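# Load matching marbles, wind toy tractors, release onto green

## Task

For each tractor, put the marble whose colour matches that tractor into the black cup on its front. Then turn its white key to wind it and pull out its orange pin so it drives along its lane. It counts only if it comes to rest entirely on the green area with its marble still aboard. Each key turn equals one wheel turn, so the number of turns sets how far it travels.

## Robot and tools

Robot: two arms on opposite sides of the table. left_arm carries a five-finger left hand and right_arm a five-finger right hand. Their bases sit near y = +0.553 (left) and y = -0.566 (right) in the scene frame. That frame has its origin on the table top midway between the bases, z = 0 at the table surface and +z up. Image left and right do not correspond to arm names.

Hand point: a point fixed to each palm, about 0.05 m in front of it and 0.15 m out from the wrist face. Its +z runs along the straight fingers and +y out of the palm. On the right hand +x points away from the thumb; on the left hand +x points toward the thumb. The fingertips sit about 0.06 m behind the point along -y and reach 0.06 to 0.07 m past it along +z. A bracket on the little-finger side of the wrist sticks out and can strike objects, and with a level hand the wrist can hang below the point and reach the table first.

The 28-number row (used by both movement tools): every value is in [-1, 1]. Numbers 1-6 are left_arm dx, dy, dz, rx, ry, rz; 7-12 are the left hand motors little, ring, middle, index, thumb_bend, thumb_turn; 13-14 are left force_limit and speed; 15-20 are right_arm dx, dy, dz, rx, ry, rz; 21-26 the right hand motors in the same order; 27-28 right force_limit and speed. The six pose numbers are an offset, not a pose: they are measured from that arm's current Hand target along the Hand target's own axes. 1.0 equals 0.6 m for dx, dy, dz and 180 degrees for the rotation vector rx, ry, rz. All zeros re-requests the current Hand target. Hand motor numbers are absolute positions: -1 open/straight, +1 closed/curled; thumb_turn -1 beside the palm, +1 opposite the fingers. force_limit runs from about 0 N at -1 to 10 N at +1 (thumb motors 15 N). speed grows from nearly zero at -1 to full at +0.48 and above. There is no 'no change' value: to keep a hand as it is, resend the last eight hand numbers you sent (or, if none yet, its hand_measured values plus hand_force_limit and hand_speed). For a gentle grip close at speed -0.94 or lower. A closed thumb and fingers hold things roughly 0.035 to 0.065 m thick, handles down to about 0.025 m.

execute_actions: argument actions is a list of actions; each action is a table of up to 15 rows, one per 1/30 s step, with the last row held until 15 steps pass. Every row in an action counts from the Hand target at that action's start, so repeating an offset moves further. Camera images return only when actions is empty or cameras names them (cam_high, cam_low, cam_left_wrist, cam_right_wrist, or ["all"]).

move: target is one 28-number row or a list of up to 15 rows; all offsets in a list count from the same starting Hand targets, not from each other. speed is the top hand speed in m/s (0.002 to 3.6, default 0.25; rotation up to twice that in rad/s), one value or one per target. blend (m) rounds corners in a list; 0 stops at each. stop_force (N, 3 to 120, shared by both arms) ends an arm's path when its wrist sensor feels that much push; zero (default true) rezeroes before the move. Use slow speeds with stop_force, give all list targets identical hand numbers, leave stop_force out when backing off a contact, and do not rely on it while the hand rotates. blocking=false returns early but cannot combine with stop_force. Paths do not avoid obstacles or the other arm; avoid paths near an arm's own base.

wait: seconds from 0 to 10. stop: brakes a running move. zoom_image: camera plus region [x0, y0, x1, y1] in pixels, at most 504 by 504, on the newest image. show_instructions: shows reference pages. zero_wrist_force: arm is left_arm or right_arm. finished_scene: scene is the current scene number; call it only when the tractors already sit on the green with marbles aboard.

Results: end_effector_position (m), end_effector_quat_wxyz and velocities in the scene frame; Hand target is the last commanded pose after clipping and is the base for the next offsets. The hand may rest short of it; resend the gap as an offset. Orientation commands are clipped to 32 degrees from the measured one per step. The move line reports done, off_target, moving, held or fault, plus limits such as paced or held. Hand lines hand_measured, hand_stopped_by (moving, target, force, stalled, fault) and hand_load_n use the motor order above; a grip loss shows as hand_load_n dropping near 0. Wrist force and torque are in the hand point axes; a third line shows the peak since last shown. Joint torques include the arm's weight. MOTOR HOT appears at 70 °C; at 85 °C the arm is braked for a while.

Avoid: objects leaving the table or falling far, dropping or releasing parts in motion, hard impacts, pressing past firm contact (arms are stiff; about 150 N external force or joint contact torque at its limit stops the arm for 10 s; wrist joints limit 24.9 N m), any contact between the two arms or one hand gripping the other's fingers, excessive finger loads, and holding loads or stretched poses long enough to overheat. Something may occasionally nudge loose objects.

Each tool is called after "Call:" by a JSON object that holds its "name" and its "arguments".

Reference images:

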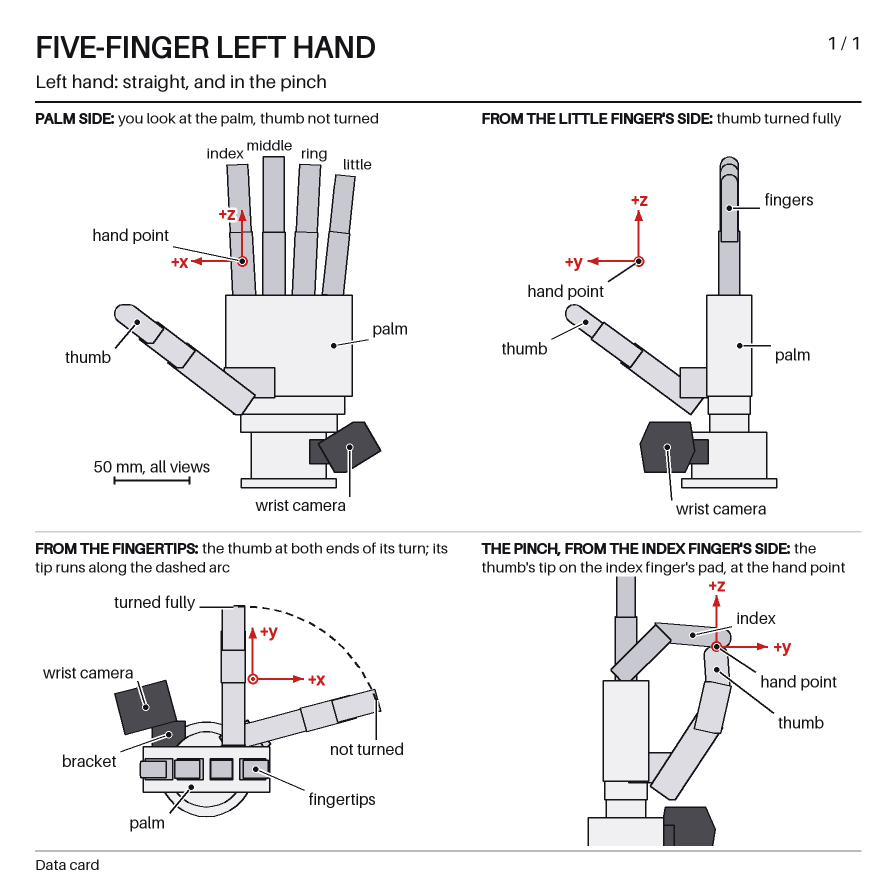

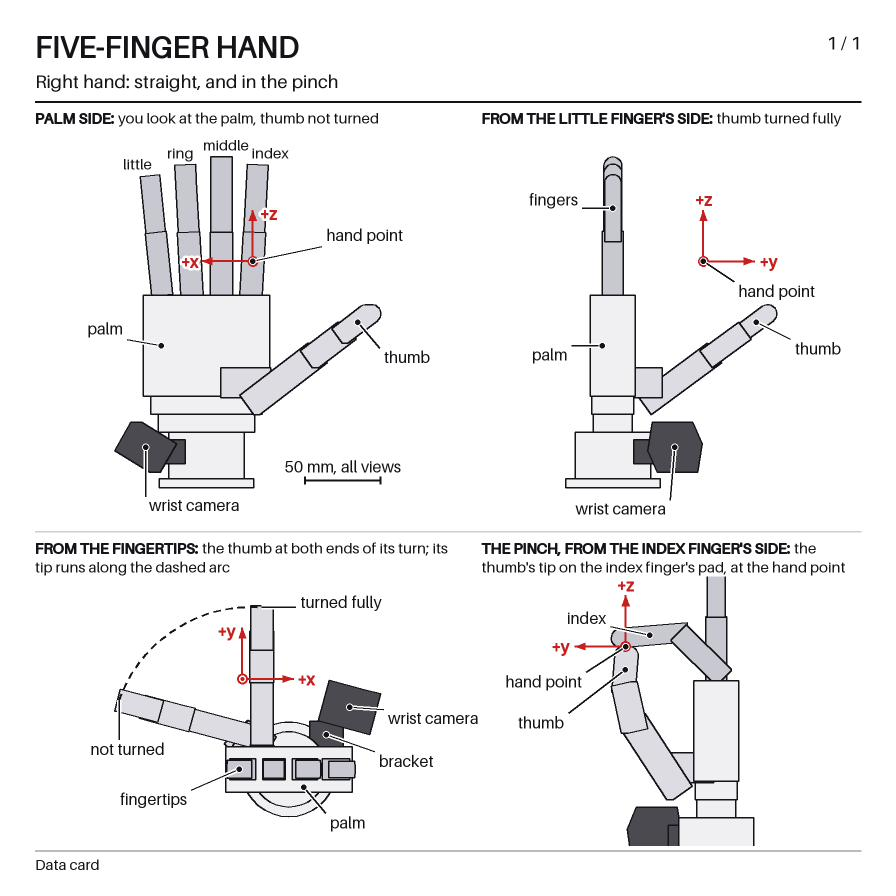

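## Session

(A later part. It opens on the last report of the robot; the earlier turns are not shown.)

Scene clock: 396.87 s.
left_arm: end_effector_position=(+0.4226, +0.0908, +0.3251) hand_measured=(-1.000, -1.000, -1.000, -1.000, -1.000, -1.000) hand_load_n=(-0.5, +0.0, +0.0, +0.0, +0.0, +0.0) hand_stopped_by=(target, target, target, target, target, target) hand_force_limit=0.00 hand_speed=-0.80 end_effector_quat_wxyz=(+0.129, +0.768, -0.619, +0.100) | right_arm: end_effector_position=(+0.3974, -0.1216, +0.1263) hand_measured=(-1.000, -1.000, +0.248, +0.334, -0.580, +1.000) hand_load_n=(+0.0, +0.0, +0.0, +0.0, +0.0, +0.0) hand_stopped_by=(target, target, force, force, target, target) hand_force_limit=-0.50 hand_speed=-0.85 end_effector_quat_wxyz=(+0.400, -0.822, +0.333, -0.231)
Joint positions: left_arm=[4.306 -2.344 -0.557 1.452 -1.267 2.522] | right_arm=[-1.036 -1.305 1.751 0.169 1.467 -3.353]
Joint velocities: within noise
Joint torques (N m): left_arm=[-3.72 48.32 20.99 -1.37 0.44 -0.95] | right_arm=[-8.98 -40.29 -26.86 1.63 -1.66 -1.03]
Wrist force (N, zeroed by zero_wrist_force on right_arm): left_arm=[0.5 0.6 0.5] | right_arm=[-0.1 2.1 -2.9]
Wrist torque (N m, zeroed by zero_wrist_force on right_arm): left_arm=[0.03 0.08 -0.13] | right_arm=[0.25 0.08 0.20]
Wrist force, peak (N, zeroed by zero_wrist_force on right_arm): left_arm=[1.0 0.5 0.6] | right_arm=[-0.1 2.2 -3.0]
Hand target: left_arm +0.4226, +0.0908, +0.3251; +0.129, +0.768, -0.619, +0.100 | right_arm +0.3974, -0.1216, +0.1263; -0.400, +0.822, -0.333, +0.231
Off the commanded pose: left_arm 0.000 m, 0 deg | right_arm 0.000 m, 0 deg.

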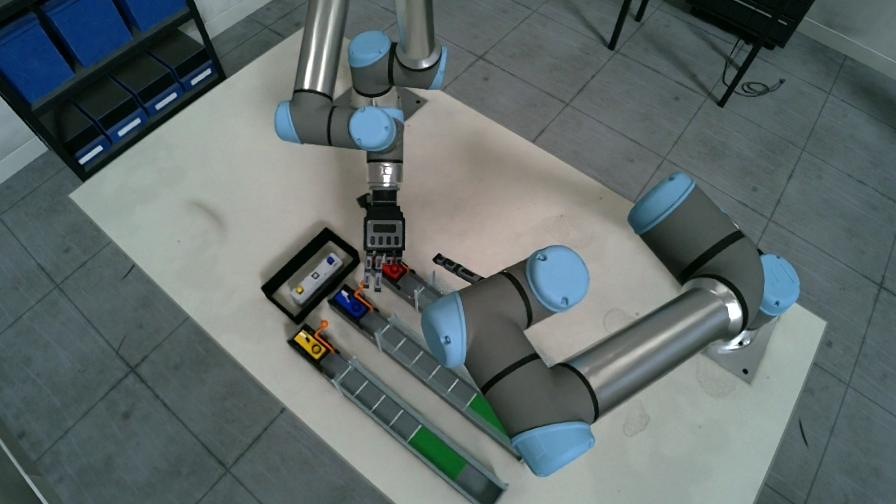

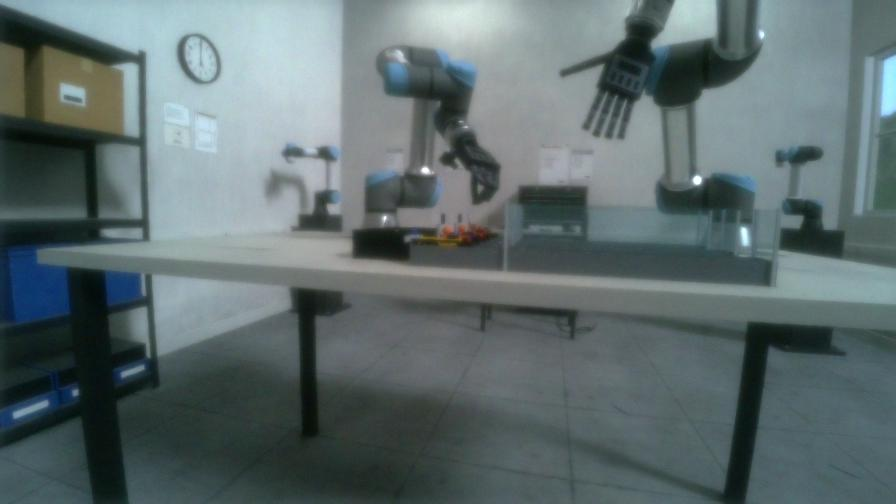

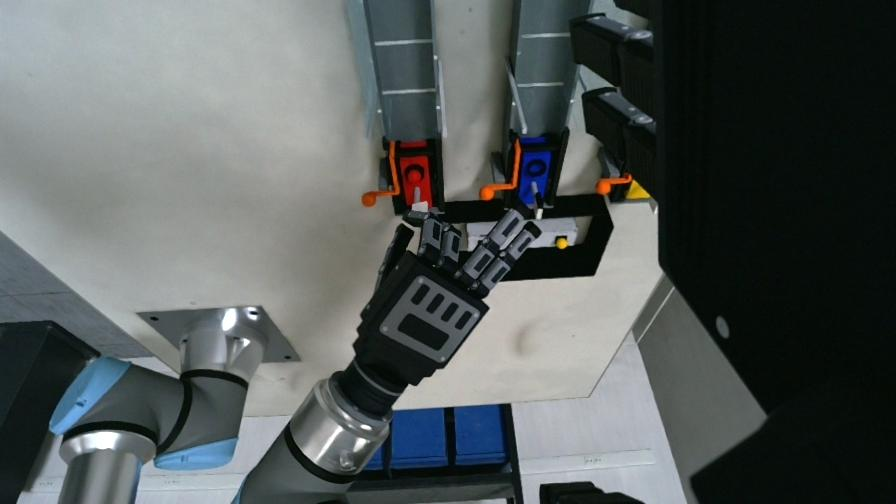

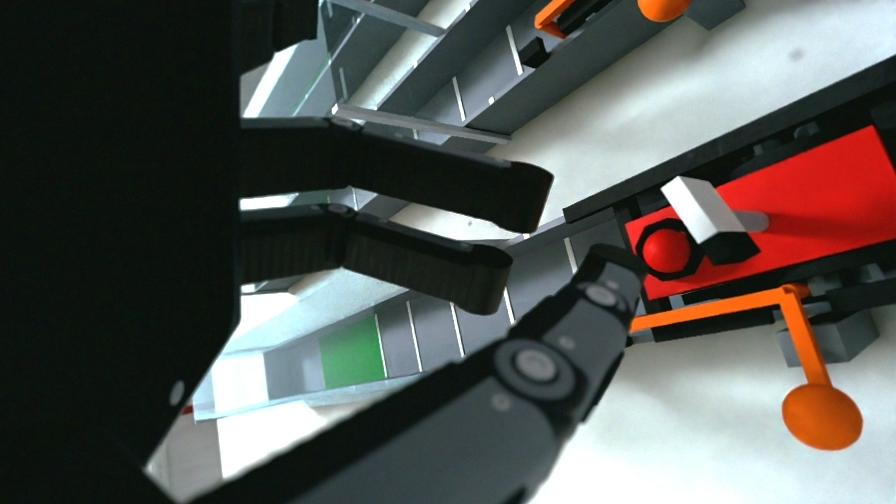

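Call:
{"name": "move", "arguments": {"target": [[0,0,0,0,0,0,-1,-1,-1,-1,-1,-1,0,-0.8,0.0057,-0.04055,-0.0287,0,0,0,-1,-1,0.12,0.22,-0.7,1,-0.5,-0.5],[0,0,0,0,0,0,-1,-1,-1,-1,-1,-1,0,-0.8,-0.0447,0.0481,-0.1022,0.0342,-0.2433,-0.1722,-1,-1,0.12,0.22,-0.7,1,-0.5,-0.5]], "speed": 0.15, "cameras": ["all"]}}

Scene clock: 405.70 s.
left_arm: end_effector_position=(+0.4226, +0.0908, +0.3251) hand_measured=(-1.000, -1.000, -1.000, -1.000, -1.000, -1.000) hand_load_n=(+0.0, +0.0, +0.0, +0.0, +0.0, +0.0) hand_stopped_by=(target, target, target, target, target, target) hand_force_limit=0.00 hand_speed=-0.80 end_effector_quat_wxyz=(+0.129, +0.768, -0.619, +0.100) | right_arm: end_effector_position=(+0.3293, -0.1462, +0.1351) hand_measured=(-1.000, -1.000, +0.120, +0.220, -0.700, +1.000) hand_load_n=(+0.0, +0.0, +0.0, +0.0, +0.0, +0.0) hand_stopped_by=(target, target, target, target, target, target) hand_force_limit=-0.50 hand_speed=-0.50 end_effector_quat_wxyz=(-0.461, +0.884, +0.077, +0.024)
Joint positions: left_arm=[4.306 -2.344 -0.557 1.452 -1.267 2.522] | right_arm=[-1.271 -1.164 1.66 0.714 0.659 -4.406]
Joint torques (N m): left_arm=[-3.12 48.19 20.29 -1.32 0.63 -1.05] | right_arm=[-8.33 -18.62 -25.09 3.12 -3.29 -1.43]
Wrist force (N, zeroed by zero_wrist_force on right_arm): left_arm=[0.7 0.4 0.6] | right_arm=[-0.5 2.0 -2.4]
Wrist torque (N m, zeroed by zero_wrist_force on right_arm): left_arm=[0.00 0.05 -0.12] | right_arm=[0.23 0.12 0.18]
Wrist force, peak (N, zeroed by zero_wrist_force on right_arm): left_arm=[1.0 0.6 0.6] | right_arm=[-0.4 2.3 -3.1]
Hand target: left_arm +0.4226, +0.0908, +0.3251; +0.129, +0.768, -0.619, +0.100 | right_arm +0.3293, -0.1462, +0.1351; -0.461, +0.884, +0.077, +0.024
Off the commanded pose: left_arm 0.000 m, 0 deg | right_arm 0.000 m, 0 deg.
move: done

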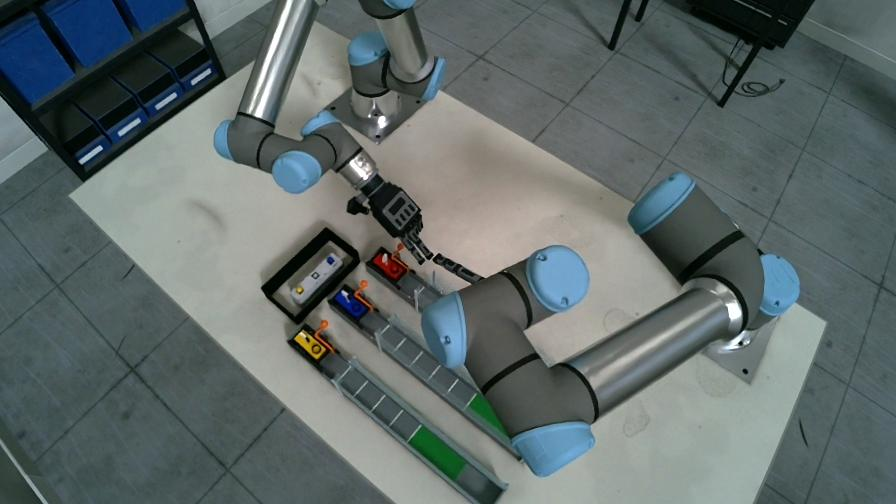

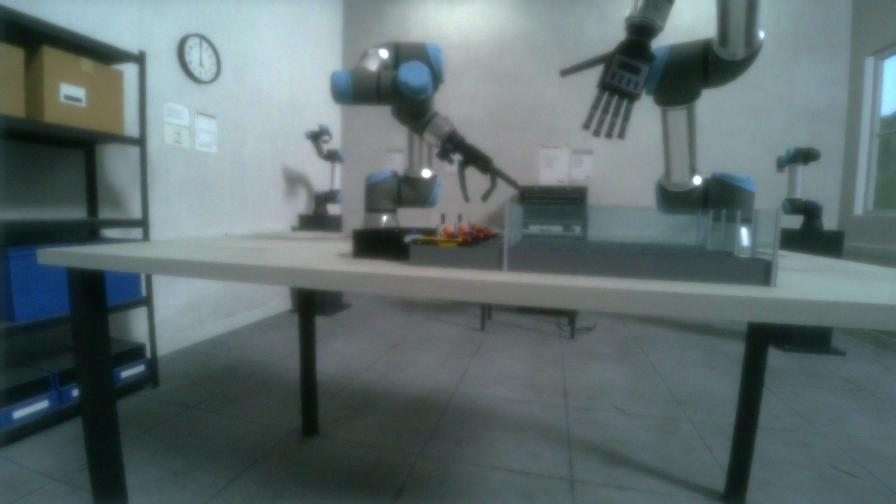

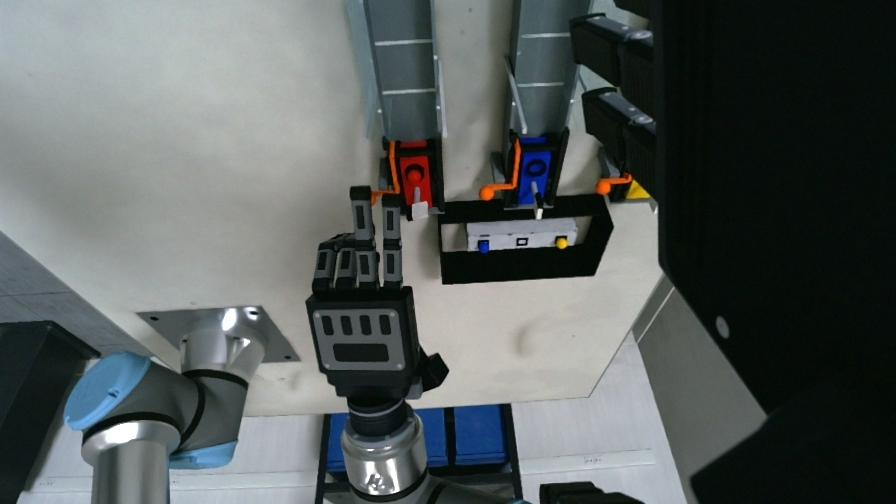

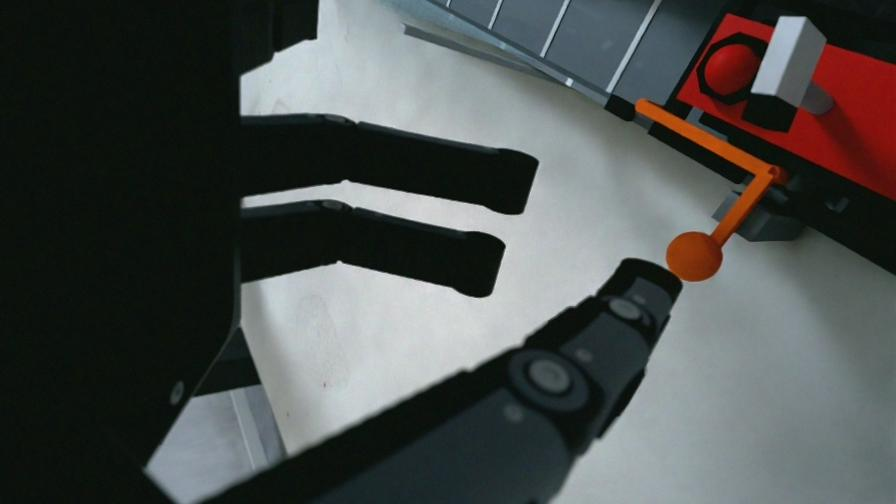

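Call:
{"name": "move", "arguments": {"target": [0,0,0,0,0,0,-1,-1,-1,-1,-1,-1,0,-0.8,0.0020,0.0512,0.0150,0,0,0,-1,-1,0.12,0.22,-0.7,1,-0.5,-0.5], "speed": 0.08, "cameras": ["cam_left_wrist","cam_right_wrist"]}}

Call:
{"name": "zoom_image", "arguments": {"camera": "cam_left_wrist", "region": [330, 130, 450, 230]}}

Scene clock: 408.10 s.
left_arm: end_effector_position=(+0.4226, +0.0908, +0.3251) hand_measured=(-1.000, -1.000, -1.000, -1.000, -1.000, -1.000) hand_load_n=(+0.0, +0.0, +0.5, +0.0, +0.0, +0.0) hand_stopped_by=(target, target, target, target, target, target) hand_force_limit=0.00 hand_speed=-0.80 end_effector_quat_wxyz=(+0.129, +0.768, -0.619, +0.100) | right_arm: end_effector_position=(+0.3351, -0.1559, +0.1052) hand_measured=(-1.000, -1.000, +0.120, +0.220, -0.700, +1.000) hand_load_n=(+0.0, +0.0, +0.0, +0.0, +0.0, +0.0) hand_stopped_by=(target, target, target, target, target, target) hand_force_limit=-0.50 hand_speed=-0.50 end_effector_quat_wxyz=(-0.461, +0.884, +0.077, +0.024)
Joint positions: left_arm=[4.306 -2.344 -0.557 1.452 -1.267 2.522] | right_arm=[-1.297 -1.123 1.696 0.669 0.65 -4.447]
Joint torques (N m): left_arm=[-3.17 48.85 20.67 -1.22 0.48 -1.05] | right_arm=[-8.46 -20.12 -9.78 0.05 -3.21 -1.68]
Wrist force (N, zeroed by zero_wrist_force on right_arm): left_arm=[0.6 0.3 0.6] | right_arm=[-0.2 2.1 -2.7]
Wrist torque (N m, zeroed by zero_wrist_force on right_arm): left_arm=[-0.01 0.06 -0.11] | right_arm=[0.26 0.07 0.19]
Wrist force, peak (N, zeroed by zero_wrist_force on right_arm): left_arm=[1.1 0.5 0.4] | right_arm=[-0.4 2.7 -2.7]
Hand target: left_arm +0.4226, +0.0908, +0.3251; +0.129, +0.768, -0.619, +0.100 | right_arm +0.3351, -0.1559, +0.1051; -0.461, +0.884, +0.077, +0.024
Off the commanded pose: left_arm 0.000 m, 0 deg | right_arm 0.000 m, 0 deg.
move: done
Images, in order (width x height): cam_left_wrist 896x504, cam_right_wrist 896x504.

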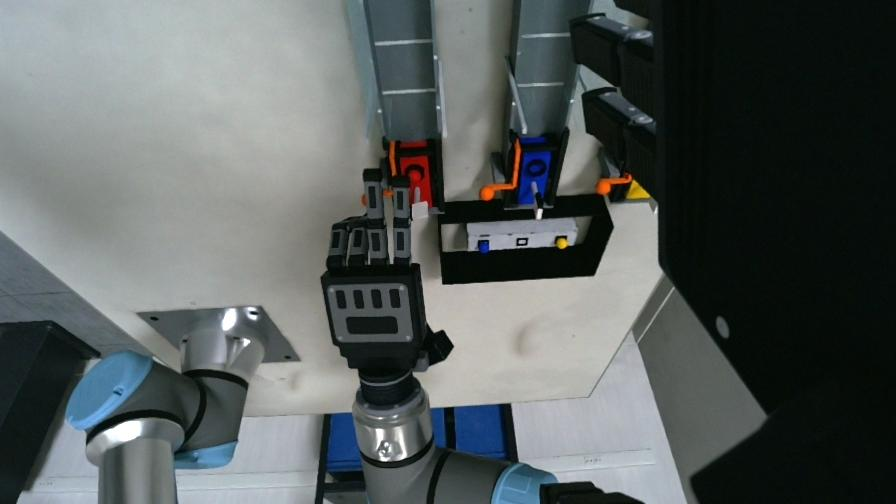

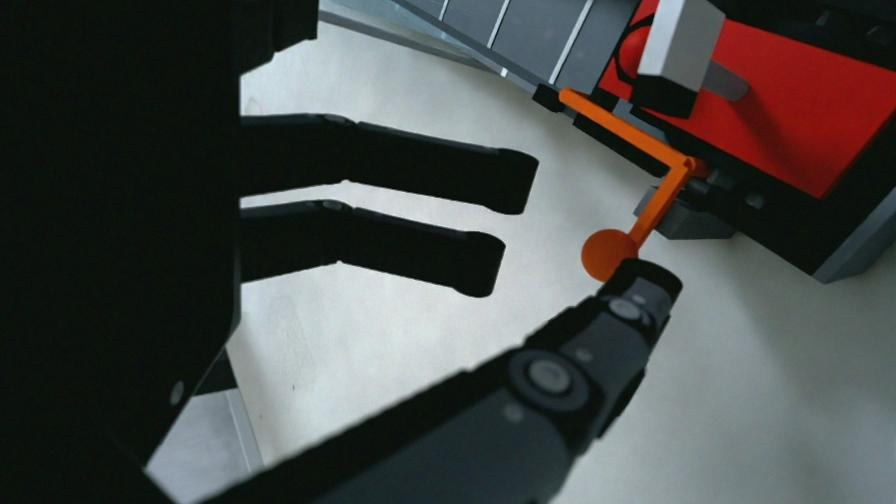

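Scaled by 4.200.

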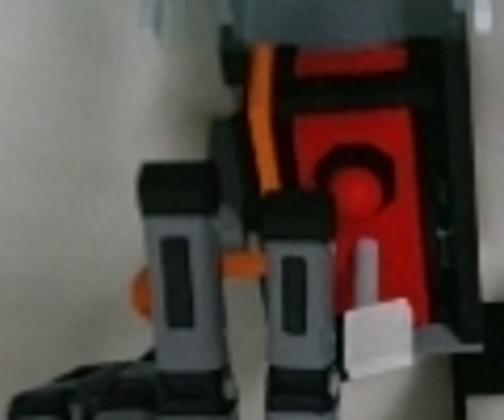

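Call:
{"name": "move", "arguments": {"target": [0,0,0,0,0,0,-1,-1,-1,-1,-1,-1,0,-0.8,-0.0065,0.0255,0.0213,0,0,0,-1,-1,0.12,0.22,-0.7,1,-0.5,-0.5], "speed": 0.05, "stop_force": 4, "cameras": ["cam_right_wrist"]}}

Scene clock: 411.17 s.
left_arm: end_effector_position=(+0.4226, +0.0908, +0.3251) hand_measured=(-1.000, -1.000, -1.000, -1.000, -1.000, -1.000) hand_load_n=(+0.0, +0.0, +0.0, +0.0, +0.0, +0.0) hand_stopped_by=(target, target, target, target, target, target) hand_force_limit=0.00 hand_speed=-0.80 end_effector_quat_wxyz=(+0.129, +0.768, -0.619, +0.100) | right_arm: end_effector_position=(+0.3333, -0.1545, +0.0849) hand_measured=(-1.000, -1.000, +0.120, +0.220, -0.700, +1.000) hand_load_n=(+0.0, +0.0, +0.0, +0.0, +0.0, +0.0) hand_stopped_by=(target, target, target, target, target, target) hand_force_limit=-0.50 hand_speed=-0.50 end_effector_quat_wxyz=(-0.461, +0.884, +0.077, +0.024)
Joint positions: left_arm=[4.306 -2.344 -0.557 1.452 -1.267 2.522] | right_arm=[-1.293 -1.099 1.718 0.617 0.652 -4.44]
Joint torques (N m): left_arm=[-3.25 48.62 20.57 -1.26 0.64 -1.01] | right_arm=[9.85 -19.93 -8.77 0.22 0.42 1.31]
Wrist force (N, zeroed by zero_wrist_force on right_arm): left_arm=[0.8 0.6 0.3] | right_arm=[-0.3 1.9 -2.9]
Wrist torque (N m, zeroed by zero_wrist_force on right_arm): left_arm=[0.05 0.03 -0.12] | right_arm=[0.24 0.09 0.06]
Wrist force, peak (N, zeroed by zero_wrist_force on right_arm): left_arm=[1.0 0.5 0.5] | right_arm=[-0.2 2.0 -3.0]
Hand target: left_arm +0.4226, +0.0908, +0.3251; +0.129, +0.768, -0.619, +0.100 | right_arm +0.3333, -0.1545, +0.0849; -0.461, +0.884, +0.077, +0.024
Off the commanded pose: left_arm 0.000 m, 0 deg | right_arm 0.000 m, 0 deg.
move: done
Images, in order (width x height): cam_right_wrist 896x504.

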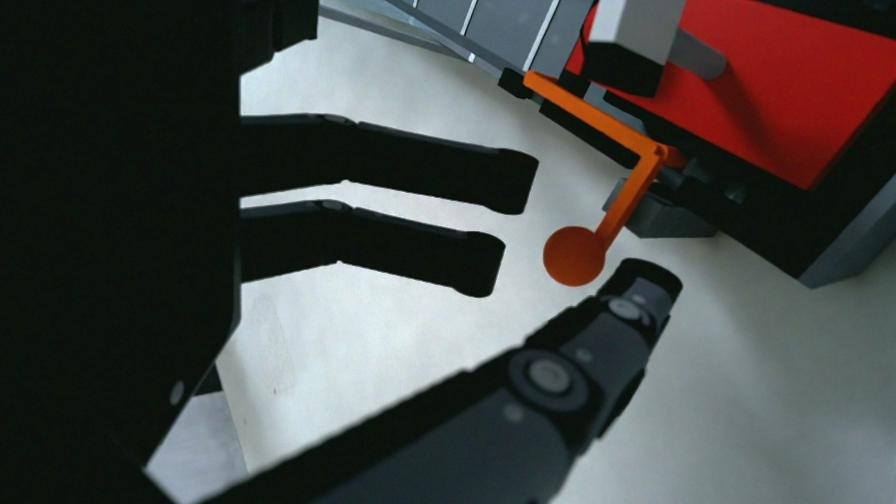

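Call:
{"name": "move", "arguments": {"target": [0,0,0,0,0,0,-1,-1,-1,-1,-1,-1,0,-0.8,-0.00165,0.0162,0.0121,0,0,0,-1,-1,0.12,0.22,-0.7,1,-0.5,-0.5], "speed": 0.03, "stop_force": 3, "cameras": ["cam_right_wrist"]}}

Scene clock: 413.30 s.
left_arm: end_effector_position=(+0.4226, +0.0908, +0.3251) hand_measured=(-1.000, -1.000, -1.000, -1.000, -1.000, -1.000) hand_load_n=(+0.0, +0.0, +0.0, +0.0, +0.0, +0.0) hand_stopped_by=(target, target, target, target, target, target) hand_force_limit=0.00 hand_speed=-0.80 end_effector_quat_wxyz=(+0.129, +0.768, -0.619, +0.100) | right_arm: end_effector_position=(+0.3337, -0.1542, +0.0728) hand_measured=(-1.000, -1.000, +0.120, +0.220, -0.700, +1.000) hand_load_n=(+0.0, -0.5, +0.0, +0.0, +0.0, +0.0) hand_stopped_by=(target, target, target, target, target, target) hand_force_limit=-0.50 hand_speed=-0.50 end_effector_quat_wxyz=(-0.461, +0.884, +0.077, +0.024)
Joint positions: left_arm=[4.306 -2.344 -0.557 1.452 -1.267 2.522] | right_arm=[-1.292 -1.081 1.727 0.59 0.652 -4.439]
Joint torques (N m): left_arm=[-3.11 49.11 19.9 -1.15 0.65 -0.97] | right_arm=[9.37 -19.65 -7.77 0.44 0.56 1.55]
Wrist force (N, zeroed by zero_wrist_force on right_arm): left_arm=[0.8 0.5 0.5] | right_arm=[-0.4 2.1 -2.8]
Wrist torque (N m, zeroed by zero_wrist_force on right_arm): left_arm=[0.01 0.04 -0.12] | right_arm=[0.25 0.11 0.06]
Wrist force, peak (N, zeroed by zero_wrist_force on right_arm): left_arm=[0.9 0.8 0.5] | right_arm=[-0.1 2.3 -2.9]
Hand target: left_arm +0.4226, +0.0908, +0.3251; +0.129, +0.768, -0.619, +0.100 | right_arm +0.3337, -0.1542, +0.0728; -0.461, +0.884, +0.077, +0.024
Off the commanded pose: left_arm 0.000 m, 0 deg | right_arm 0.000 m, 0 deg.
move: done
Images, in order (width x height): cam_right_wrist 896x504.

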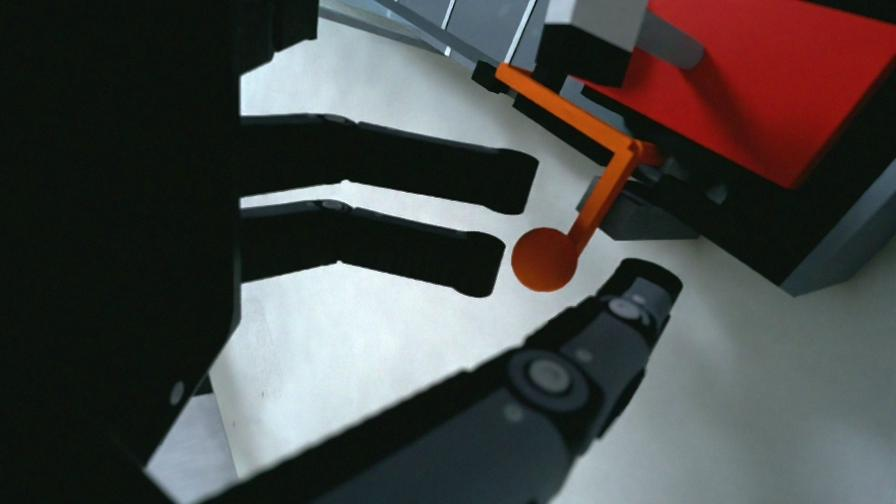

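Call:
{"name": "move", "arguments": {"target": [0,0,0,0,0,0,-1,-1,-1,-1,-1,-1,0,-0.8,0,0,0,0,0,0,-1,-1,0.24,0.34,-0.2,1,-0.7,-0.93], "cameras": ["cam_right_wrist"]}}

Scene clock: 416.67 s.
left_arm: end_effector_position=(+0.4226, +0.0908, +0.3251) hand_measured=(-1.000, -1.000, -1.000, -1.000, -1.000, -1.000) hand_load_n=(+0.0, +0.0, +0.5, +0.0, +0.0, +0.0) hand_stopped_by=(target, target, target, target, target, target) hand_force_limit=0.00 hand_speed=-0.80 end_effector_quat_wxyz=(+0.129, +0.768, -0.619, +0.100) | right_arm: end_effector_position=(+0.3337, -0.1542, +0.0728) hand_measured=(-1.000, -1.000, +0.240, +0.340, -0.420, +1.000) hand_load_n=(+0.0, +0.0, +0.0, +0.0, +2.0, +0.0) hand_stopped_by=(target, target, target, target, force, target) hand_force_limit=-0.70 hand_speed=-0.93 end_effector_quat_wxyz=(-0.461, +0.884, +0.077, +0.024)
Joint positions: left_arm=[4.306 -2.344 -0.557 1.452 -1.267 2.522] | right_arm=[-1.292 -1.081 1.727 0.59 0.652 -4.439]
Joint torques (N m): left_arm=[-3.1 48.55 19.69 -1.13 0.64 -1.01] | right_arm=[10.09 -20.49 -8.81 0.32 -0.14 1.44]
Wrist force (N, zeroed by zero_wrist_force on right_arm): left_arm=[0.7 0.5 0.5] | right_arm=[-0.1 2.9 -4.2]
Wrist torque (N m, zeroed by zero_wrist_force on right_arm): left_arm=[0.01 0.05 -0.13] | right_arm=[0.26 0.07 0.08]
Wrist force, peak (N, zeroed by zero_wrist_force on right_arm): left_arm=[1.0 0.4 0.7] | right_arm=[-0.5 2.9 -4.2]
Hand target: left_arm +0.4226, +0.0908, +0.3251; +0.129, +0.768, -0.619, +0.100 | right_arm +0.3337, -0.1542, +0.0728; -0.461, +0.884, +0.077, +0.024
Off the commanded pose: left_arm 0.000 m, 0 deg | right_arm 0.000 m, 0 deg.
move: done
Images, in order (width x height): cam_right_wrist 896x504.

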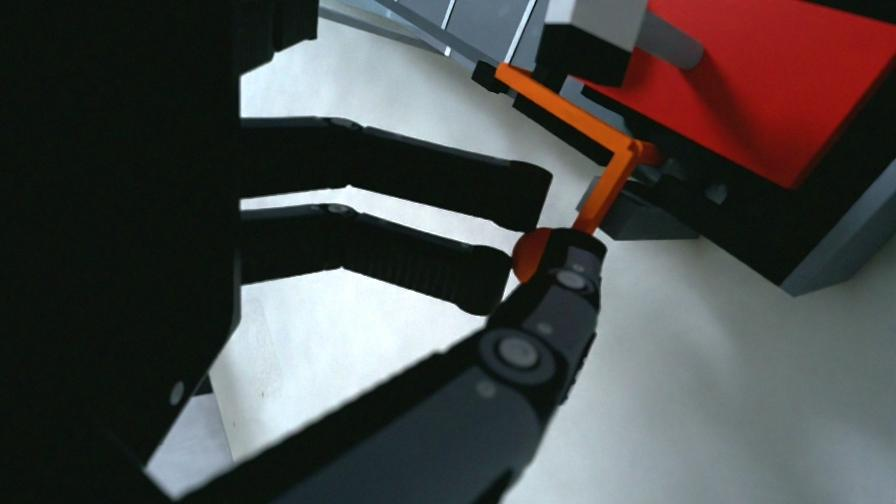

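Call:
{"name": "move", "arguments": {"target": [0,0,0,0,0,0,-1,-1,-1,-1,-1,-1,0,-0.8,0,0,0,0,0,0,-1,-1,0.29,0.40,-0.2,1,-0.7,-0.93], "cameras": ["cam_right_wrist"]}}

Scene clock: 417.47 s.
left_arm: end_effector_position=(+0.4226, +0.0908, +0.3251) hand_measured=(-1.000, -1.000, -1.000, -1.000, -1.000, -1.000) hand_load_n=(+0.0, +0.0, +0.0, +0.0, +0.0, +0.0) hand_stopped_by=(target, target, target, target, target, target) hand_force_limit=0.00 hand_speed=-0.80 end_effector_quat_wxyz=(+0.129, +0.768, -0.619, +0.100) | right_arm: end_effector_position=(+0.3337, -0.1542, +0.0728) hand_measured=(-1.000, -1.000, +0.290, +0.400, -0.420, +1.000) hand_load_n=(+0.0, +0.0, +0.5, +0.0, +2.0, +0.5) hand_stopped_by=(target, target, target, target, force, target) hand_force_limit=-0.70 hand_speed=-0.93 end_effector_quat_wxyz=(-0.461, +0.884, +0.077, +0.024)
Joint positions: left_arm=[4.306 -2.344 -0.557 1.452 -1.267 2.522] | right_arm=[-1.292 -1.081 1.727 0.59 0.652 -4.439]
Joint torques (N m): left_arm=[-2.86 48.84 19.94 -1.25 0.67 -1.02] | right_arm=[8.98 -20.56 -8.31 0.56 -1.06 1.34]
Wrist force (N, zeroed by zero_wrist_force on right_arm): left_arm=[0.7 0.5 0.2] | right_arm=[0.5 2.5 -3.8]
Wrist torque (N m, zeroed by zero_wrist_force on right_arm): left_arm=[0.02 0.03 -0.13] | right_arm=[0.26 0.10 0.05]
Wrist force, peak (N, zeroed by zero_wrist_force on right_arm): left_arm=[1.0 0.6 0.5] | right_arm=[-0.2 2.7 -4.3]
Hand target: left_arm +0.4226, +0.0908, +0.3251; +0.129, +0.768, -0.619, +0.100 | right_arm +0.3337, -0.1542, +0.0728; -0.461, +0.884, +0.077, +0.024
Off the commanded pose: left_arm 0.000 m, 0 deg | right_arm 0.000 m, 0 deg.
move: done
Images, in order (width x height): cam_right_wrist 896x504.

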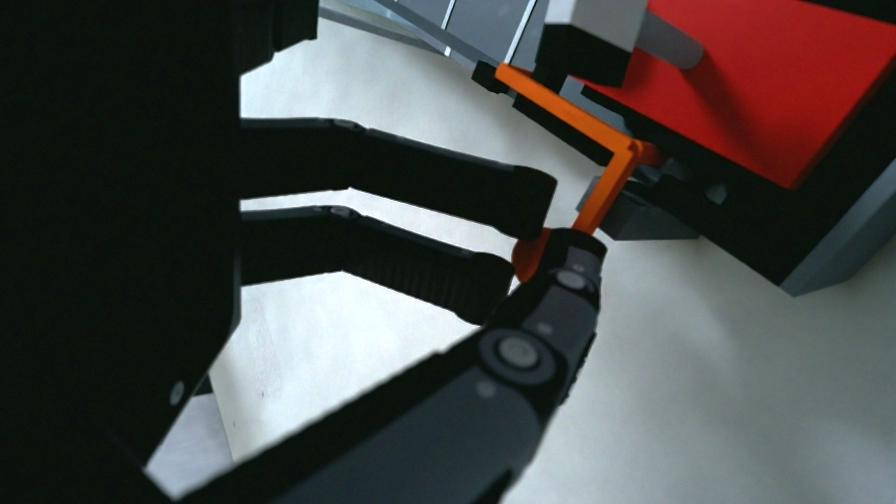

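Call:
{"name": "move", "arguments": {"target": [[0,0,0,0,0,0,-1,-1,-1,-1,-1,-1,0,-0.8,0,0,0,0,0,0,-1,-1,0.14,0.24,-0.62,1,-0.7,-0.7],[0,0,0,0,0,0,-1,-1,-1,-1,-1,-1,0,-0.8,-0.00057,0.00405,0.00287,0,0,0,-1,-1,0.14,0.24,-0.62,1,-0.7,-0.7]], "speed": 0.02, "cameras": ["cam_right_wrist"]}}

Scene clock: 419.87 s.
left_arm: end_effector_position=(+0.4226, +0.0908, +0.3251) hand_measured=(-1.000, -1.000, -1.000, -1.000, -1.000, -1.000) hand_load_n=(+0.0, +0.0, +0.0, +0.0, +0.0, +0.0) hand_stopped_by=(target, target, target, target, target, target) hand_force_limit=0.00 hand_speed=-0.80 end_effector_quat_wxyz=(+0.129, +0.768, -0.619, +0.100) | right_arm: end_effector_position=(+0.3337, -0.1542, +0.0698) hand_measured=(-1.000, -1.000, +0.140, +0.240, -0.620, +1.000) hand_load_n=(+0.0, +0.0, +0.0, +0.0, +0.0, +0.0) hand_stopped_by=(target, target, target, target, target, target) hand_force_limit=-0.70 hand_speed=-0.70 end_effector_quat_wxyz=(-0.461, +0.884, +0.077, +0.024)
Joint positions: left_arm=[4.306 -2.344 -0.557 1.452 -1.267 2.522] | right_arm=[-1.292 -1.077 1.729 0.583 0.652 -4.439]
Joint torques (N m): left_arm=[-3.49 49.1 20.28 -1.03 0.67 -1.07] | right_arm=[8.53 -21.59 -8.65 0.34 -2.82 1.24]
Wrist force (N, zeroed by zero_wrist_force on right_arm): left_arm=[0.8 0.6 0.5] | right_arm=[-0.2 1.1 -2.8]
Wrist torque (N m, zeroed by zero_wrist_force on right_arm): left_arm=[0.05 0.04 -0.12] | right_arm=[0.23 0.08 0.06]
Wrist force, peak (N, zeroed by zero_wrist_force on right_arm): left_arm=[1.0 0.7 0.5] | right_arm=[0.5 2.4 -4.0]
Hand target: left_arm +0.4226, +0.0908, +0.3251; +0.129, +0.768, -0.619, +0.100 | right_arm +0.3337, -0.1542, +0.0698; -0.461, +0.884, +0.077, +0.024
Off the commanded pose: left_arm 0.000 m, 0 deg | right_arm 0.000 m, 0 deg.
move: done
Images, in order (width x height): cam_right_wrist 896x504.

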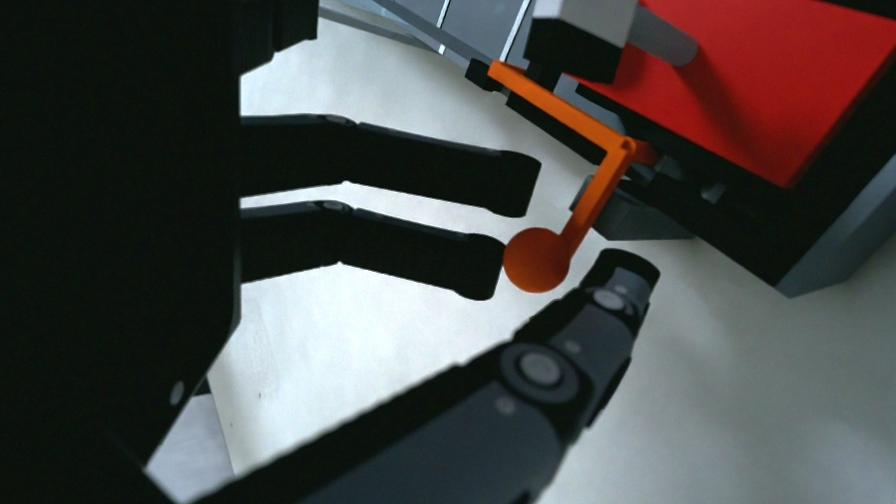

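Call:
{"name": "move", "arguments": {"target": [0,0,0,0,0,0,-1,-1,-1,-1,-1,-1,0,-0.8,0,0,0,0,0,0,-1,-1,0.25,0.35,-0.2,1,-0.7,-0.93], "cameras": ["cam_right_wrist"]}}

Scene clock: 421.97 s.
left_arm: end_effector_position=(+0.4226, +0.0908, +0.3251) hand_measured=(-1.000, -1.000, -1.000, -1.000, -1.000, -1.000) hand_load_n=(+0.0, +0.0, +0.0, +0.0, +0.0, +0.0) hand_stopped_by=(target, target, target, target, target, target) hand_force_limit=0.00 hand_speed=-0.80 end_effector_quat_wxyz=(+0.129, +0.768, -0.619, +0.100) | right_arm: end_effector_position=(+0.3337, -0.1542, +0.0698) hand_measured=(-1.000, -1.000, +0.238, +0.246, -0.456, +1.000) hand_load_n=(+0.0, +0.0, +2.0, +2.0, +2.5, +0.0) hand_stopped_by=(target, target, force, force, force, target) hand_force_limit=-0.70 hand_speed=-0.93 end_effector_quat_wxyz=(-0.461, +0.884, +0.077, +0.024)
Joint positions: left_arm=[4.306 -2.344 -0.557 1.452 -1.267 2.522] | right_arm=[-1.292 -1.076 1.73 0.583 0.652 -4.439]
Joint torques (N m): left_arm=[-2.95 49.2 19.59 -1.11 0.73 -0.99] | right_arm=[6.63 -21.98 -7.68 4.02 -0.75 1.21]
Wrist force (N, zeroed by zero_wrist_force on right_arm): left_arm=[0.6 0.4 0.5] | right_arm=[1.4 0.8 -1.2]
Wrist torque (N m, zeroed by zero_wrist_force on right_arm): left_arm=[0.00 0.06 -0.13] | right_arm=[0.26 0.06 0.02]
Wrist force, peak (N, zeroed by zero_wrist_force on right_arm): left_arm=[0.9 0.7 0.6] | right_arm=[-0.4 1.2 -2.7]
Hand target: left_arm +0.4226, +0.0908, +0.3251; +0.129, +0.768, -0.619, +0.100 | right_arm +0.3337, -0.1542, +0.0698; -0.461, +0.884, +0.077, +0.024
Off the commanded pose: left_arm 0.000 m, 0 deg | right_arm 0.000 m, 0 deg.
move: done
Images, in order (width x height): cam_right_wrist 896x504.

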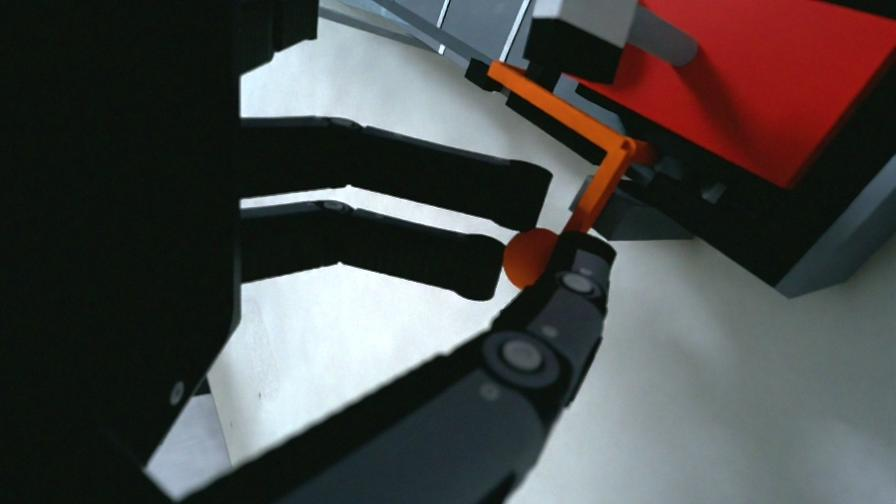

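Call:
{"name": "move", "arguments": {"target": [0,0,0,0,0,0,-1,-1,-1,-1,-1,-1,0,-0.8,0,0,0,0,0,0,-1,-1,0.30,0.30,-0.2,1,-0.4,-0.95], "cameras": ["cam_right_wrist"]}}

Scene clock: 422.67 s.
left_arm: end_effector_position=(+0.4226, +0.0908, +0.3251) hand_measured=(-1.000, -1.000, -1.000, -1.000, -1.000, -1.000) hand_load_n=(+0.0, -0.5, +0.0, +0.0, +0.0, +0.0) hand_stopped_by=(target, target, target, target, target, target) hand_force_limit=0.00 hand_speed=-0.80 end_effector_quat_wxyz=(+0.129, +0.768, -0.619, +0.100) | right_arm: end_effector_position=(+0.3337, -0.1542, +0.0698) hand_measured=(-1.000, -1.000, +0.250, +0.250, -0.456, +1.000) hand_load_n=(+0.0, +0.0, +3.0, +3.0, +2.5, +0.0) hand_stopped_by=(target, target, force, force, force, target) hand_force_limit=-0.40 hand_speed=-0.95 end_effector_quat_wxyz=(-0.461, +0.884, +0.077, +0.024)
Joint positions: left_arm=[4.306 -2.344 -0.557 1.452 -1.267 2.522] | right_arm=[-1.292 -1.076 1.73 0.583 0.652 -4.439]
Joint torques (N m): left_arm=[-2.91 48.99 19.91 -1.12 0.79 -0.98] | right_arm=[4.24 -22.72 -10.31 4.13 -0.06 1.37]
Wrist force (N, zeroed by zero_wrist_force on right_arm): left_arm=[0.9 0.5 0.4] | right_arm=[3.0 -0.2 -0.2]
Wrist torque (N m, zeroed by zero_wrist_force on right_arm): left_arm=[0.02 0.01 -0.11] | right_arm=[0.29 0.03 0.00]
Wrist force, peak (N, zeroed by zero_wrist_force on right_arm): left_arm=[0.7 0.8 0.8] | right_arm=[2.9 -0.6 -0.1]
Hand target: left_arm +0.4226, +0.0908, +0.3251; +0.129, +0.768, -0.619, +0.100 | right_arm +0.3337, -0.1542, +0.0698; -0.461, +0.884, +0.077, +0.024
Off the commanded pose: left_arm 0.000 m, 0 deg | right_arm 0.000 m, 0 deg.
move: done
Images, in order (width x height): cam_right_wrist 896x504.

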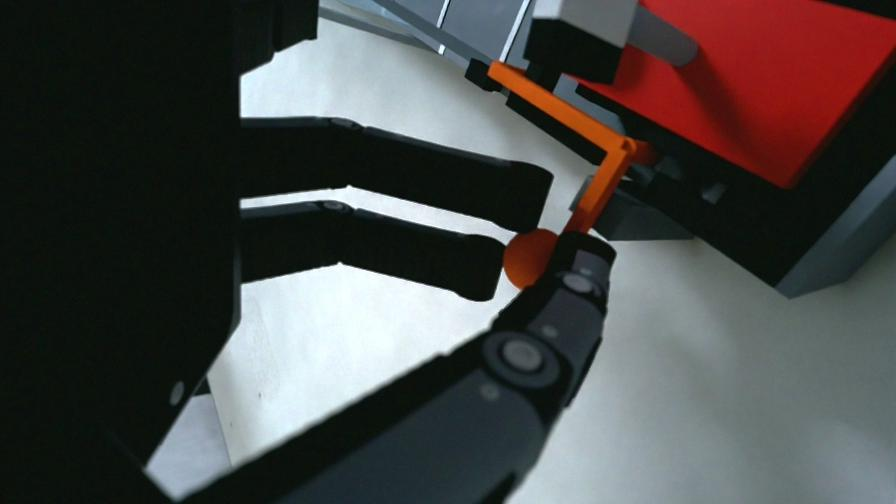

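Call:
{"name": "move", "arguments": {"target": [0,0,0,0,0,0,-1,-1,-1,-1,-1,-1,0,-0.8,0.00114,-0.00811,-0.00574,0,0,0,-1,-1,0.30,0.30,-0.2,1,-0.4,-0.95], "speed": 0.02, "cameras": ["cam_right_wrist"]}}

Scene clock: 423.67 s.
left_arm: end_effector_position=(+0.4226, +0.0908, +0.3251) hand_measured=(-1.000, -1.000, -1.000, -1.000, -1.000, -1.000) hand_load_n=(+0.0, +0.0, +0.0, +0.0, +0.0, +0.0) hand_stopped_by=(target, target, target, target, target, target) hand_force_limit=0.00 hand_speed=-0.80 end_effector_quat_wxyz=(+0.129, +0.768, -0.619, +0.100) | right_arm: end_effector_position=(+0.3337, -0.1542, +0.0757) hand_measured=(-1.000, -1.000, +0.250, +0.250, -0.456, +1.000) hand_load_n=(+0.0, +0.0, +0.0, +0.5, +0.0, +0.0) hand_stopped_by=(target, target, force, force, force, target) hand_force_limit=-0.40 hand_speed=-0.95 end_effector_quat_wxyz=(-0.461, +0.884, +0.077, +0.024)
Joint positions: left_arm=[4.306 -2.344 -0.557 1.452 -1.267 2.522] | right_arm=[-1.292 -1.085 1.725 0.596 0.652 -4.439]
Joint torques (N m): left_arm=[-2.73 49.44 19.77 -1.15 0.76 -0.98] | right_arm=[1.32 -46 -22.8 3.69 0.42 0.84]
Wrist force (N, zeroed by zero_wrist_force on right_arm): left_arm=[0.5 0.4 0.7] | right_arm=[-0.2 1.7 -2.8]
Wrist torque (N m, zeroed by zero_wrist_force on right_arm): left_arm=[-0.02 0.08 -0.14] | right_arm=[0.20 0.07 0.06]
Wrist force, peak (N, zeroed by zero_wrist_force on right_arm): left_arm=[0.7 0.8 0.5] | right_arm=[4.0 0.4 -0.3]
Hand target: left_arm +0.4226, +0.0908, +0.3251; +0.129, +0.768, -0.619, +0.100 | right_arm +0.3337, -0.1542, +0.0758; -0.461, +0.884, +0.077, +0.024
Off the commanded pose: left_arm 0.000 m, 0 deg | right_arm 0.000 m, 0 deg.
move: done
Images, in order (width x height): cam_right_wrist 896x504.

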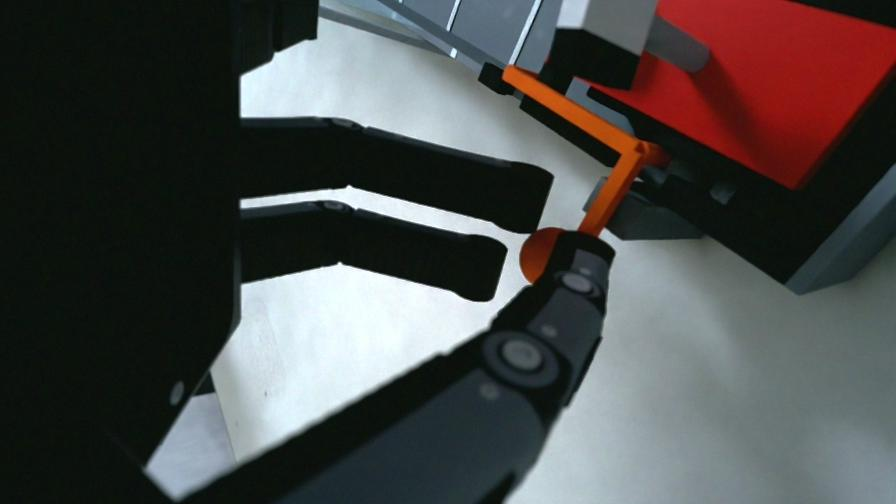

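Call:
{"name": "move", "arguments": {"target": [[0,0,0,0,0,0,-1,-1,-1,-1,-1,-1,0,-0.8,0,0,0,0,0,0,-1,-1,0.12,0.17,-0.62,1,-0.7,-0.7],[0,0,0,0,0,0,-1,-1,-1,-1,-1,-1,0,-0.8,-0.0019,0.01352,0.00957,0,0,0,-1,-1,0.12,0.17,-0.62,1,-0.7,-0.7]], "speed": 0.02, "cameras": ["cam_right_wrist"]}}

Scene clock: 425.43 s.
left_arm: end_effector_position=(+0.4226, +0.0908, +0.3251) hand_measured=(-1.000, -1.000, -1.000, -1.000, -1.000, -1.000) hand_load_n=(+0.0, +0.0, +0.0, +0.0, -0.5, +0.0) hand_stopped_by=(target, target, target, target, target, target) hand_force_limit=0.00 hand_speed=-0.80 end_effector_quat_wxyz=(+0.129, +0.768, -0.619, +0.100) | right_arm: end_effector_position=(+0.3337, -0.1542, +0.0658) hand_measured=(-1.000, -1.000, +0.120, +0.170, -0.620, +1.000) hand_load_n=(+0.0, +0.0, +0.0, +0.0, +0.0, +0.0) hand_stopped_by=(target, target, target, target, target, target) hand_force_limit=-0.70 hand_speed=-0.70 end_effector_quat_wxyz=(-0.461, +0.884, +0.077, +0.024)
Joint positions: left_arm=[4.306 -2.344 -0.557 1.452 -1.267 2.522] | right_arm=[-1.292 -1.071 1.733 0.574 0.652 -4.439]
Joint torques (N m): left_arm=[-2.59 49.47 19.96 -1.06 0.74 -1] | right_arm=[-3.47 -19.56 -6.98 0 0.42 0.55]
Wrist force (N, zeroed by zero_wrist_force on right_arm): left_arm=[0.9 0.4 0.5] | right_arm=[-0.2 2.1 -2.8]
Wrist torque (N m, zeroed by zero_wrist_force on right_arm): left_arm=[0.00 0.01 -0.11] | right_arm=[0.26 0.09 0.07]
Wrist force, peak (N, zeroed by zero_wrist_force on right_arm): left_arm=[1.0 0.5 0.6] | right_arm=[-0.4 2.2 -3.0]
Hand target: left_arm +0.4226, +0.0908, +0.3251; +0.129, +0.768, -0.619, +0.100 | right_arm +0.3337, -0.1542, +0.0658; -0.461, +0.884, +0.077, +0.024
Off the commanded pose: left_arm 0.000 m, 0 deg | right_arm 0.000 m, 0 deg.
move: done
Images, in order (width x height): cam_right_wrist 896x504.

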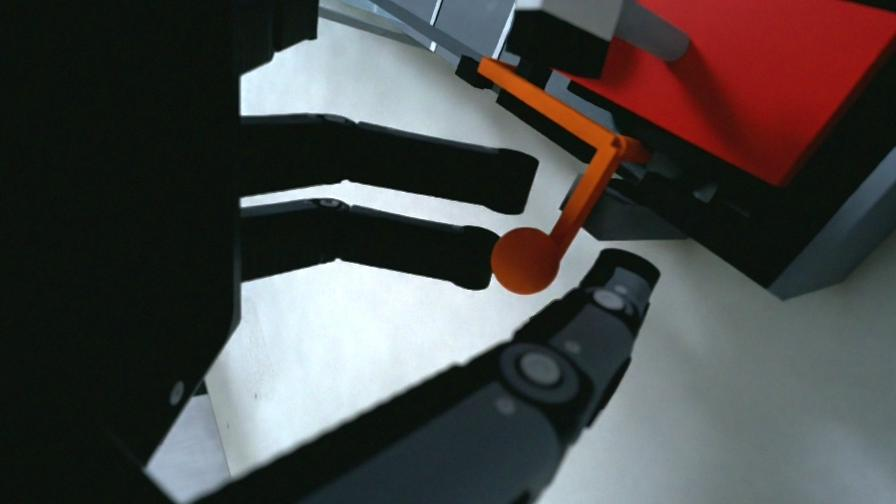

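Call:
{"name": "move", "arguments": {"target": [0,0,0,0,0,0,-1,-1,-1,-1,-1,-1,0,-0.8,0,0,0,0,0,0,-1,-1,0.25,0.35,-0.2,1,-0.7,-0.93], "cameras": ["cam_right_wrist"]}}

Scene clock: 427.63 s.
left_arm: end_effector_position=(+0.4226, +0.0908, +0.3251) hand_measured=(-1.000, -1.000, -1.000, -1.000, -1.000, -1.000) hand_load_n=(+0.0, +0.0, +0.0, +0.0, +0.0, +0.0) hand_stopped_by=(target, target, target, target, target, target) hand_force_limit=0.00 hand_speed=-0.80 end_effector_quat_wxyz=(+0.129, +0.768, -0.619, +0.100) | right_arm: end_effector_position=(+0.3337, -0.1542, +0.0658) hand_measured=(-1.000, -1.000, +0.224, +0.222, -0.462, +1.000) hand_load_n=(+0.0, +0.0, +2.5, +2.0, +2.5, +0.0) hand_stopped_by=(target, target, force, force, force, target) hand_force_limit=-0.70 hand_speed=-0.93 end_effector_quat_wxyz=(-0.461, +0.884, +0.077, +0.024)
Joint positions: left_arm=[4.306 -2.344 -0.557 1.452 -1.267 2.522] | right_arm=[-1.292 -1.071 1.733 0.574 0.652 -4.439]
Joint torques (N m): left_arm=[-2.71 49.28 19.72 -1.1 0.78 -1.06] | right_arm=[9.48 -21.77 -8.03 4.23 0.43 1.45]
Wrist force (N, zeroed by zero_wrist_force on right_arm): left_arm=[0.8 0.4 0.4] | right_arm=[1.2 2.2 -0.7]
Wrist torque (N m, zeroed by zero_wrist_force on right_arm): left_arm=[0.01 0.03 -0.11] | right_arm=[0.28 0.07 0.03]
Wrist force, peak (N, zeroed by zero_wrist_force on right_arm): left_arm=[0.9 0.6 0.5] | right_arm=[-0.1 2.2 -3.0]
Hand target: left_arm +0.4226, +0.0908, +0.3251; +0.129, +0.768, -0.619, +0.100 | right_arm +0.3337, -0.1542, +0.0658; -0.461, +0.884, +0.077, +0.024
Off the commanded pose: left_arm 0.000 m, 0 deg | right_arm 0.000 m, 0 deg.
move: done
Images, in order (width x height): cam_right_wrist 896x504.

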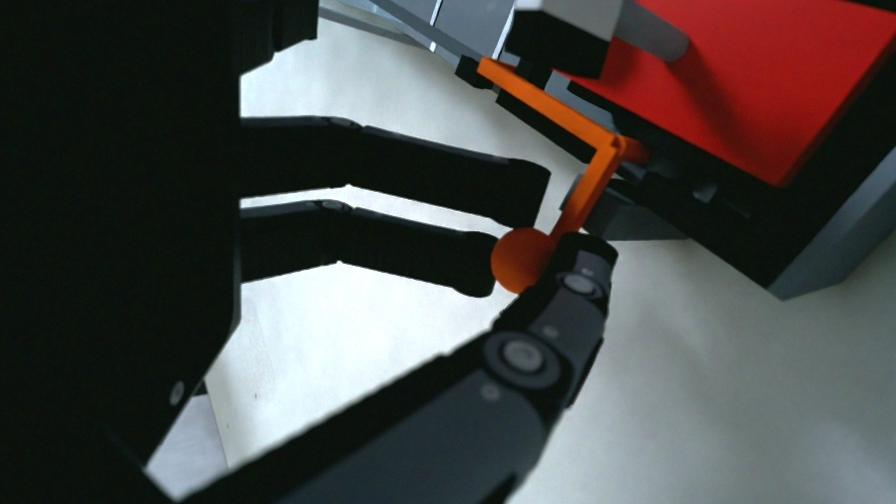

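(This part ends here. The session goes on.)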